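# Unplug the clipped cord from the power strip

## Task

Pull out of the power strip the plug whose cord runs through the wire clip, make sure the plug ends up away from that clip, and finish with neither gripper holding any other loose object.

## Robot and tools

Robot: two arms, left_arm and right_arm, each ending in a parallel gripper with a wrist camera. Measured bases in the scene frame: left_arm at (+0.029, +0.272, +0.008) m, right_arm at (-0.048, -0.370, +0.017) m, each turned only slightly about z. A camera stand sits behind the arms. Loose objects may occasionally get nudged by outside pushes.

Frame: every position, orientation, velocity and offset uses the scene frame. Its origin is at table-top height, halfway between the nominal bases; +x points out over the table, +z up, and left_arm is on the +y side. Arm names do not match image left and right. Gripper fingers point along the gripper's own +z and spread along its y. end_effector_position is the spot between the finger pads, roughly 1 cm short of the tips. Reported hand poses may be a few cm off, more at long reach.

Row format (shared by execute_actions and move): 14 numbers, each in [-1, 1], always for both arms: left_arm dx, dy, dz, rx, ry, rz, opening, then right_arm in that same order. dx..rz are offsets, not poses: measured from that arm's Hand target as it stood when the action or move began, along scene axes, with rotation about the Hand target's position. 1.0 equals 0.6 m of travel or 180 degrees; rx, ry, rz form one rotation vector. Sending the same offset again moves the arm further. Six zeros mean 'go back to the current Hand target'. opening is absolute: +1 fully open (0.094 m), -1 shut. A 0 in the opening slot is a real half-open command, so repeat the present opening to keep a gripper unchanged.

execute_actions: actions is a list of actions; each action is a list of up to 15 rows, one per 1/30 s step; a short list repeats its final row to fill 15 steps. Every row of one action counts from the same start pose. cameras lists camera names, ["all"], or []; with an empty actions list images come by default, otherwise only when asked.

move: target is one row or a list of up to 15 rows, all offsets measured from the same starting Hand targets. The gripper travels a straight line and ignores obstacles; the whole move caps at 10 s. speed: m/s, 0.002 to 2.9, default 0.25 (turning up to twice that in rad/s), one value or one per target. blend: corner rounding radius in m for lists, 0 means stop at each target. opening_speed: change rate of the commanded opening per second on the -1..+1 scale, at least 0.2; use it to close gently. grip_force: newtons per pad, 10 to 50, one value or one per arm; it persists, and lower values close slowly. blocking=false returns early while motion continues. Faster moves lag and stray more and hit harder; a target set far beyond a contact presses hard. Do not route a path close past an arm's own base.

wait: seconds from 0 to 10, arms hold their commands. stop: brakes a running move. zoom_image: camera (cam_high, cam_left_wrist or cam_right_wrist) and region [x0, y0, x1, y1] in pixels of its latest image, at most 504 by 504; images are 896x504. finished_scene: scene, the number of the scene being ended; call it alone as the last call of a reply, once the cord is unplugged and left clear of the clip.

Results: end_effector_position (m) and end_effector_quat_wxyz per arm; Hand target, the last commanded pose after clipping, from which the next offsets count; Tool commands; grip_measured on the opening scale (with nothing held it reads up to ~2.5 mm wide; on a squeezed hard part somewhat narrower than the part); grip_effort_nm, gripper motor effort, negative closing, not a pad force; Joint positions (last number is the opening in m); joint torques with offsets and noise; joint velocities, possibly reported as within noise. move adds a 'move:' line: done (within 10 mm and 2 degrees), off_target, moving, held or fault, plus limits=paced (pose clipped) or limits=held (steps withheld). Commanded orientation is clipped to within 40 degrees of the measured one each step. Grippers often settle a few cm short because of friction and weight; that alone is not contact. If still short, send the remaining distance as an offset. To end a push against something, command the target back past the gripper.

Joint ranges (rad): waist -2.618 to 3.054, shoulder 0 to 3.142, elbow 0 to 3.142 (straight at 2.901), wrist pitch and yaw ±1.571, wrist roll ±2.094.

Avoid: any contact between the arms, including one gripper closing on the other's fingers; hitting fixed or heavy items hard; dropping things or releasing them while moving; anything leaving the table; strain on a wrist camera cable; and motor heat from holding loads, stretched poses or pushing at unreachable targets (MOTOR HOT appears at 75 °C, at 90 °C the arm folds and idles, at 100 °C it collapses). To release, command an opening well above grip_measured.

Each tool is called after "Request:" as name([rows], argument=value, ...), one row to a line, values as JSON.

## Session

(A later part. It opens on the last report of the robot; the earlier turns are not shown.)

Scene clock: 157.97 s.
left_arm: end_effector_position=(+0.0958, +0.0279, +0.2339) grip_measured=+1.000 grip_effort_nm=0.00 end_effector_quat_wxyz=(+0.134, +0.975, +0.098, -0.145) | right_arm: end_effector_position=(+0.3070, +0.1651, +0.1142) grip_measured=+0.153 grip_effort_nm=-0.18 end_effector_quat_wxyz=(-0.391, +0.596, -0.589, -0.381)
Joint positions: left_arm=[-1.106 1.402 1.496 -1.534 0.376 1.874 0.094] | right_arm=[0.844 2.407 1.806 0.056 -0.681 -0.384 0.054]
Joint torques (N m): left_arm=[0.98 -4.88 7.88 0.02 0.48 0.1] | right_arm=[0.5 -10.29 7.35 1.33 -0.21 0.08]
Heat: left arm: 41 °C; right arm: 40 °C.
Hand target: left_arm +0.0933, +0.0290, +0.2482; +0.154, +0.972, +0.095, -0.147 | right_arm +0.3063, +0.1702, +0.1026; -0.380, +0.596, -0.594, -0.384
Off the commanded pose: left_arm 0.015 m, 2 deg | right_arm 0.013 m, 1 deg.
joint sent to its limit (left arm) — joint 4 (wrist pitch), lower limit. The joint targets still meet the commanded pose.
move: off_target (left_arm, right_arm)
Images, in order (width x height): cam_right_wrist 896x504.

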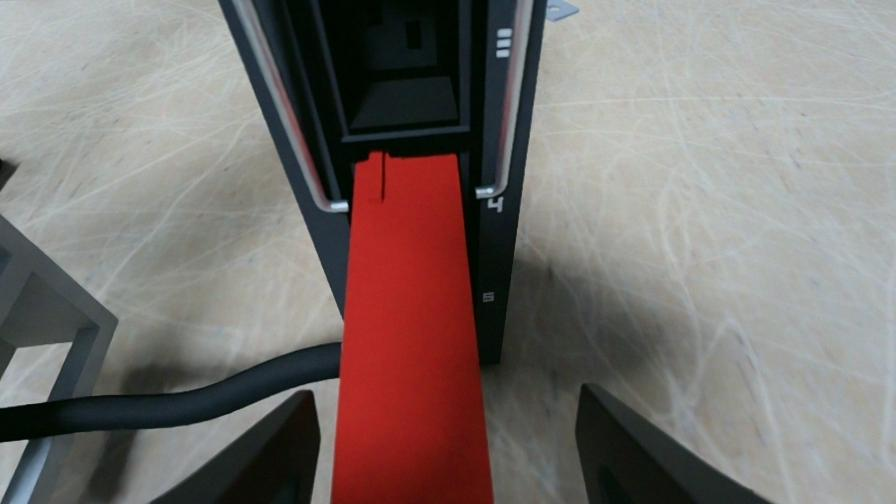

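Request:
move([
  [0, 0, 0, 0, 0, 0, 1, -0.015, 0.0, -0.02, 0, 0, 0, 0.15],
  [0, 0, 0, 0, 0, 0, 1, -0.015, 0.0, -0.02, 0, 0, 0, -0.75],
], speed=0.15, opening_speed=0.7, cameras=["cam_right_wrist"])

Scene clock: 164.73 s.
left_arm: end_effector_position=(+0.0958, +0.0279, +0.2339) grip_measured=+1.000 grip_effort_nm=0.00 end_effector_quat_wxyz=(+0.134, +0.975, +0.098, -0.145) | right_arm: end_effector_position=(+0.2995, +0.1692, +0.1140) grip_measured=-0.488 grip_effort_nm=-1.05 end_effector_quat_wxyz=(-0.394, +0.600, -0.578, -0.389)
Joint positions: left_arm=[-1.106 1.402 1.496 -1.534 0.376 1.874 0.094] | right_arm=[0.854 2.407 1.789 0.09 -0.695 -0.383 0.024]
Joint torques (N m): left_arm=[0.76 -4.85 8.13 -0.04 0.49 0.11] | right_arm=[0.58 -10.73 4.18 1.54 0.04 0.12]
Heat: left arm: 41 °C; right arm: 40 °C.
Hand target: left_arm +0.0933, +0.0290, +0.2482; +0.154, +0.972, +0.095, -0.147 | right_arm +0.2974, +0.1700, +0.0905; -0.380, +0.596, -0.594, -0.384
Off the commanded pose: left_arm 0.015 m, 2 deg | right_arm 0.024 m, 3 deg.
joint sent to its limit (left arm) — joint 4 (wrist pitch), lower limit. The joint targets still meet the commanded pose.
move: off_target (left_arm, right_arm); target 2's new opening was sent with right_arm's hand 0.026 m and 2 deg from that target
Images, in order (width x height): cam_right_wrist 896x504.

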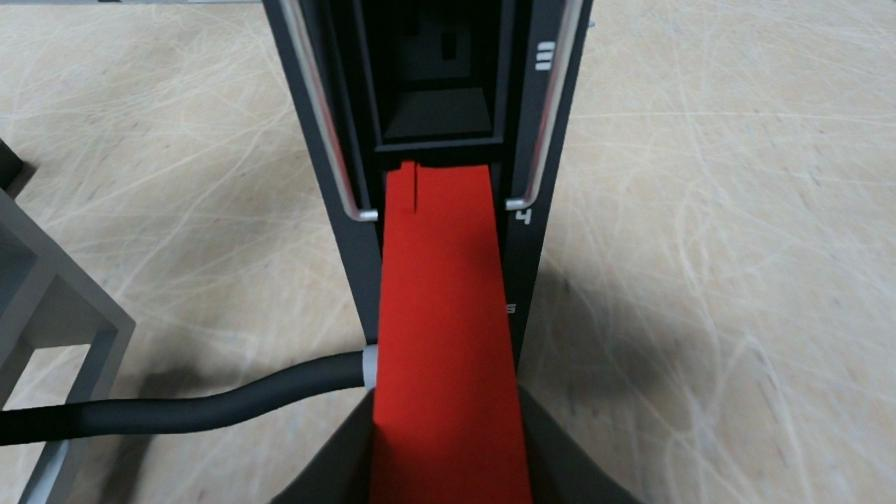

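Request:
move([
  [0, 0, 0, 0, 0, 0, 1, 0.006, -0.06, 0.035, 0, 0, 0, -0.75],
  [0, 0, 0, 0, 0, 0, 1, 0.006, -0.2, 0.035, 0, 0, 0, -0.75],
], speed=0.1, blend=[0.02,0], cameras=["cam_right_wrist","cam_high"])

Scene clock: 170.07 s.
left_arm: end_effector_position=(+0.0958, +0.0279, +0.2339) grip_measured=+1.000 grip_effort_nm=0.00 end_effector_quat_wxyz=(+0.134, +0.975, +0.098, -0.145) | right_arm: end_effector_position=(+0.3026, +0.0510, +0.0828) grip_measured=-0.490 grip_effort_nm=-1.05 end_effector_quat_wxyz=(-0.357, +0.592, -0.616, -0.377)
Joint positions: left_arm=[-1.106 1.402 1.496 -1.534 0.376 1.874 0.094] | right_arm=[0.674 2.193 1.375 0.096 -0.802 -0.516 0.024]
Joint torques (N m): left_arm=[0.84 -4.71 7.88 0.03 0.49 0.07] | right_arm=[-0.31 -15.64 3.9 1.38 -0.57 -0.07]
Heat: left arm: 41 °C; right arm: 40 °C.
Hand target: left_arm +0.0933, +0.0290, +0.2482; +0.154, +0.972, +0.095, -0.147 | right_arm +0.3009, +0.0501, +0.1115; -0.380, +0.596, -0.594, -0.384
Off the commanded pose: left_arm 0.015 m, 2 deg | right_arm 0.029 m, 4 deg.
joint sent to its limit (left arm) — joint 4 (wrist pitch), lower limit. The joint targets still meet the commanded pose.
move: off_target (left_arm, right_arm)
Images, in order (width x height): cam_high 896x504, cam_right_wrist 896x504.

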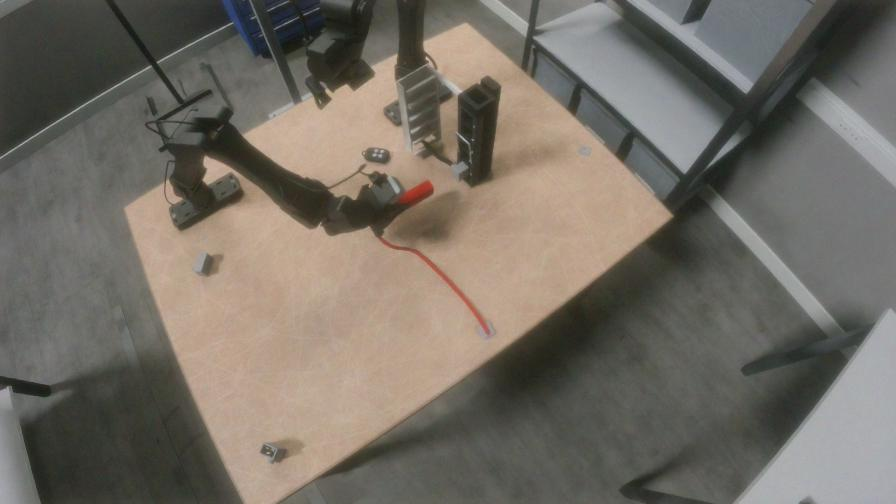

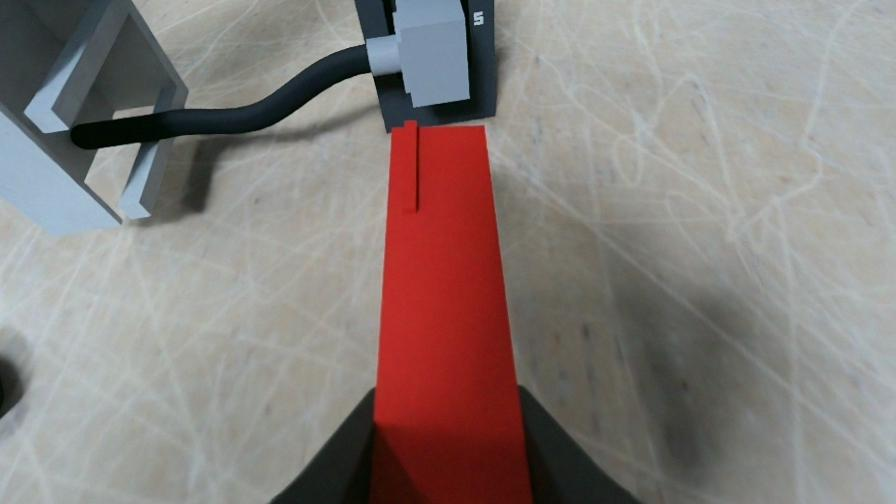

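Request:
move(target=[0, 0, 0, 0, 0, 0, 1, 0.0, -0.04, -0.08, 0.01, 0, 0, -0.75], speed=0.08, cameras=["cam_right_wrist","cam_high"])

Scene clock: 175.40 s.
left_arm: end_effector_position=(+0.0958, +0.0279, +0.2339) grip_measured=+1.000 grip_effort_nm=0.00 end_effector_quat_wxyz=(+0.134, +0.975, +0.098, -0.145) | right_arm: end_effector_position=(+0.3039, +0.0278, +0.0696) grip_measured=-0.490 grip_effort_nm=-1.05 end_effector_quat_wxyz=(-0.391, +0.590, -0.593, -0.383)
Joint positions: left_arm=[-1.106 1.402 1.496 -1.534 0.376 1.874 0.094] | right_arm=[0.622 2.193 1.239 0.295 -0.861 -0.539 0.024]
Joint torques (N m): left_arm=[0.98 -4.94 7.98 0.03 0.42 0.1] | right_arm=[-0.43 -9.25 3.48 1.55 -0.56 -0.03]
Heat: left arm: 41 °C; right arm: 40 °C.
Hand target: left_arm +0.0933, +0.0290, +0.2482; +0.154, +0.972, +0.095, -0.147 | right_arm +0.3009, +0.0261, +0.0635; -0.389, +0.590, -0.588, -0.393
Off the commanded pose: left_arm 0.015 m, 2 deg | right_arm 0.007 m, 1 deg.
joint sent to its limit (left arm) — joint 4 (wrist pitch), lower limit. The joint targets still meet the commanded pose.
move: off_target (left_arm)
Images, in order (width x height): cam_high 896x504, cam_right_wrist 896x504.

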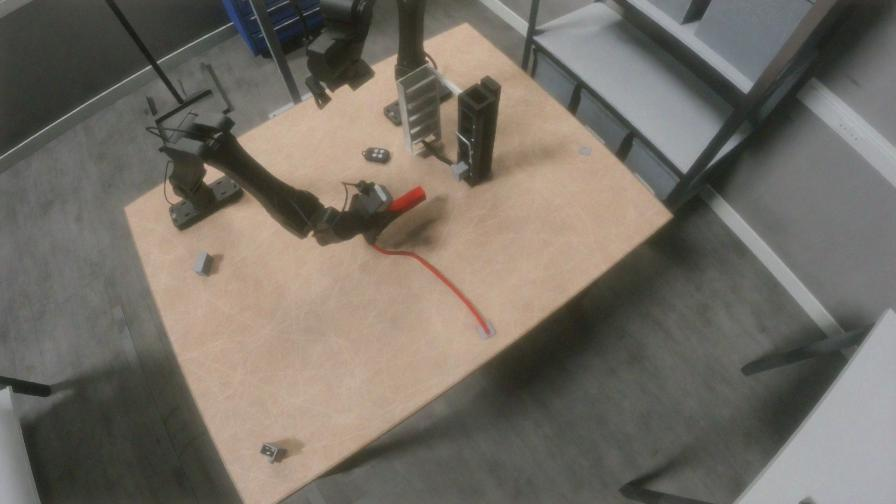

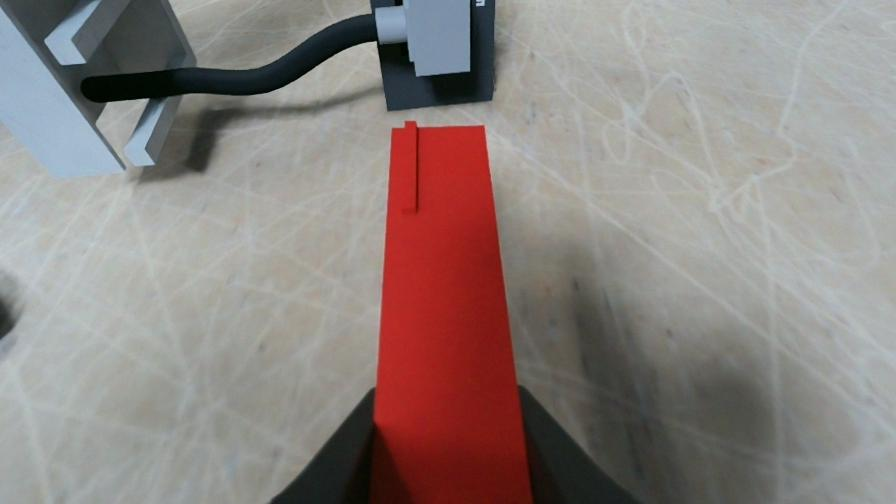

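Request:
move(target=[0, 0, 0, 0, 0, 0, 1, 0.0, 0.0, -0.06, 0, 0, 0, -0.75], speed=0.06, cameras=["cam_high"])

Scene clock: 179.47 s.
left_arm: end_effector_position=(+0.0958, +0.0279, +0.2339) grip_measured=+1.000 grip_effort_nm=0.00 end_effector_quat_wxyz=(+0.134, +0.975, +0.098, -0.145) | right_arm: end_effector_position=(+0.3038, +0.0285, +0.0357) grip_measured=-0.490 grip_effort_nm=-1.05 end_effector_quat_wxyz=(-0.392, +0.590, -0.591, -0.385)
Joint positions: left_arm=[-1.106 1.402 1.496 -1.534 0.376 1.874 0.094] | right_arm=[0.622 2.287 1.225 0.405 -0.866 -0.539 0.024]
Joint torques (N m): left_arm=[0.96 -4.86 7.88 -0.04 0.47 0.06] | right_arm=[-0.49 -9.1 3.32 1.55 -0.5 -0.02]
Heat: left arm: 41 °C; right arm: 40 °C.
Hand target: left_arm +0.0933, +0.0290, +0.2482; +0.154, +0.972, +0.095, -0.147 | right_arm +0.3009, +0.0261, +0.0274; -0.389, +0.590, -0.588, -0.393
Off the commanded pose: left_arm 0.015 m, 2 deg | right_arm 0.009 m, 1 deg.
joint sent to its limit (left arm) — joint 4 (wrist pitch), lower limit. The joint targets still meet the commanded pose.
move: off_target (left_arm)
Images, in order (width x height): cam_high 896x504.

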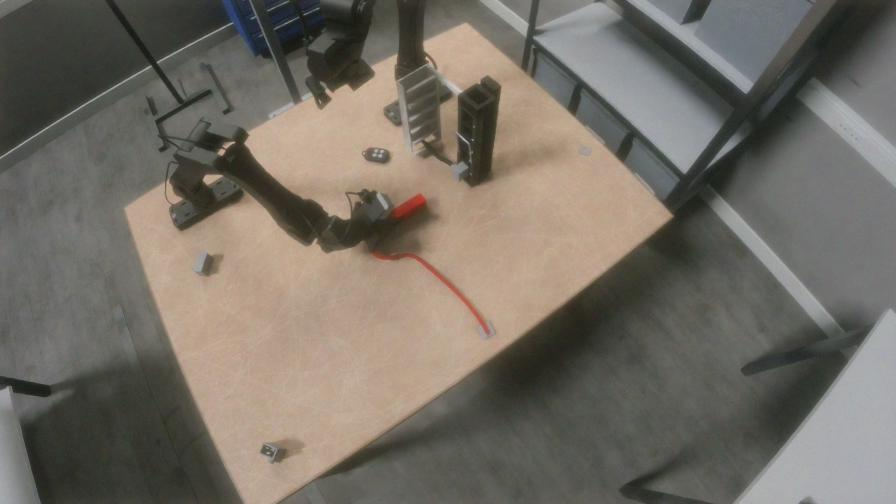

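Request:
move(target=[0, 0, 0, 0, 0, 0, 1, 0.0, 0.0, -0.03, 0, 0, 0, -0.75], speed=0.04, cameras=["cam_right_wrist"])

Scene clock: 182.37 s.
left_arm: end_effector_position=(+0.0958, +0.0279, +0.2339) grip_measured=+1.000 grip_effort_nm=0.00 end_effector_quat_wxyz=(+0.134, +0.975, +0.098, -0.145) | right_arm: end_effector_position=(+0.3027, +0.0317, +0.0338) grip_measured=-0.490 grip_effort_nm=-1.05 end_effector_quat_wxyz=(-0.406, +0.595, -0.569, -0.397)
Joint positions: left_arm=[-1.106 1.402 1.496 -1.534 0.376 1.874 0.094] | right_arm=[0.62 2.321 1.225 0.482 -0.906 -0.539 0.024]
Joint torques (N m): left_arm=[0.7 -4.6 8.05 0.05 0.41 0.08] | right_arm=[-0.28 -7.95 2.89 1.34 -0.08 0]
Heat: left arm: 41 °C; right arm: 39 °C.
Hand target: left_arm +0.0933, +0.0290, +0.2482; +0.154, +0.972, +0.095, -0.147 | right_arm +0.3009, +0.0261, +0.0095; -0.389, +0.590, -0.588, -0.393
Off the commanded pose: left_arm 0.015 m, 2 deg | right_arm 0.025 m, 3 deg.
joint sent to its limit (left arm) — joint 4 (wrist pitch), lower limit. The joint targets still meet the commanded pose.
move: off_target (left_arm, right_arm)
Images, in order (width x height): cam_right_wrist 896x504.

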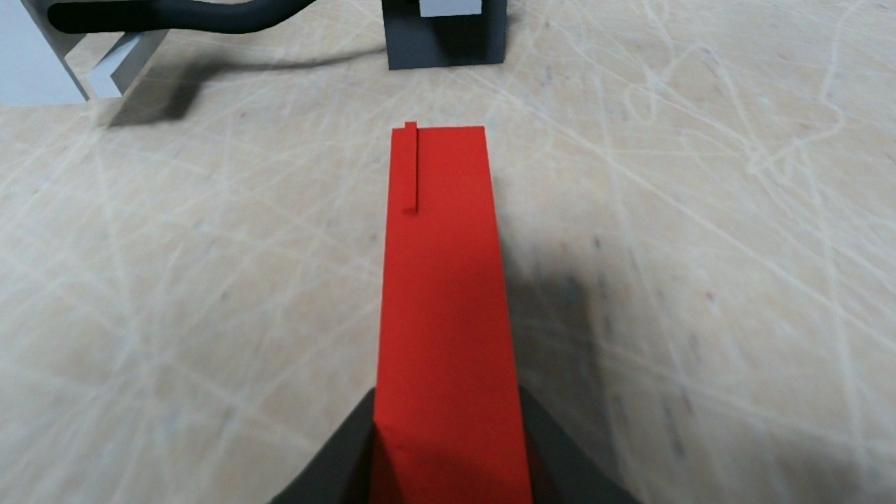

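Request:
move([
  [0, 0, 0, 0, 0, 0, 1, 0.003, 0.007, 0.03, 0, 0, 0, -0.3],
  [0, 0, 0, 0, 0, 0, 1, 0.0, -0.03, 0.2, 0, 0, 0, 0.1],
], speed=0.2, opening_speed=0.5, cameras=["cam_high","cam_right_wrist"])

Scene clock: 189.47 s.
left_arm: end_effector_position=(+0.0958, +0.0279, +0.2339) grip_measured=+1.000 grip_effort_nm=0.00 end_effector_quat_wxyz=(+0.134, +0.975, +0.098, -0.145) | right_arm: end_effector_position=(+0.2961, +0.0046, +0.1030) grip_measured=+0.097 grip_effort_nm=0.14 end_effector_quat_wxyz=(-0.365, +0.583, -0.610, -0.393)
Joint positions: left_arm=[-1.106 1.402 1.496 -1.534 0.376 1.874 0.094] | right_arm=[0.583 2.064 1.232 0.084 -0.896 -0.567 0.052]
Joint torques (N m): left_arm=[0.77 -4.96 7.77 0 0.46 0.08] | right_arm=[-0.31 -12.86 6.45 1.21 -0.53 -0.09]
Heat: left arm: 41 °C; right arm: 39 °C.
Hand target: left_arm +0.0933, +0.0290, +0.2482; +0.154, +0.972, +0.095, -0.147 | right_arm +0.3010, +0.0081, +0.1294; -0.389, +0.590, -0.588, -0.393
Off the commanded pose: left_arm 0.015 m, 2 deg | right_arm 0.027 m, 4 deg.
joint sent to its limit (left arm) — joint 4 (wrist pitch), lower limit. The joint targets still meet the commanded pose.
move: off_target (left_arm, right_arm); target 2's new opening was sent with right_arm's hand 0.027 m and 4 deg from that target
Images, in order (width x height): cam_high 896x504, cam_right_wrist 896x504.

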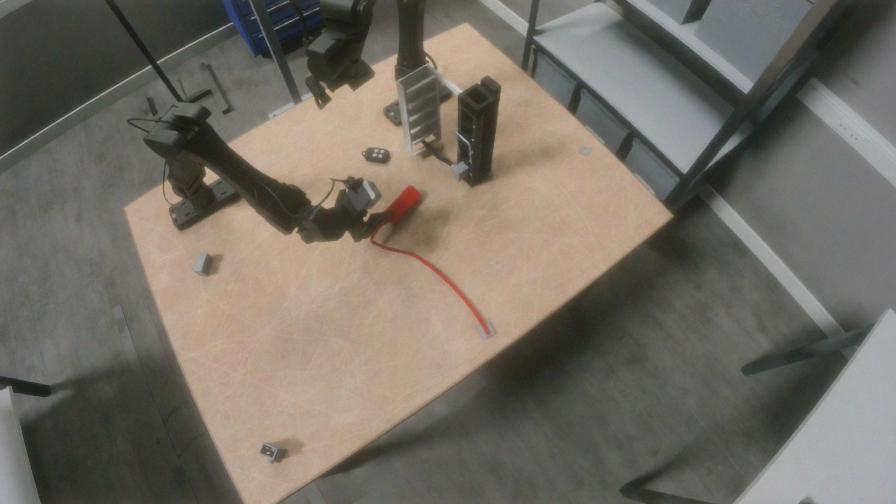

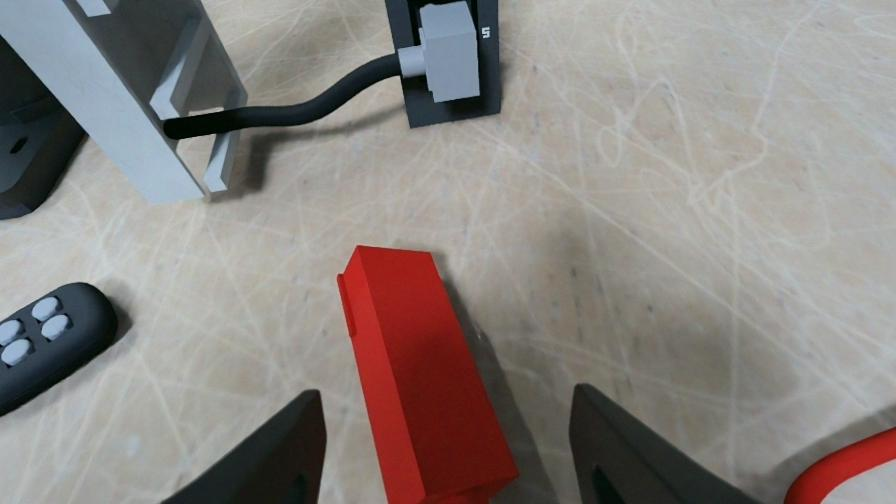

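Plug is lying free on the table, clear of the clip.

Request:
finished_scene(scene=2)

The scene is finished: the task was done.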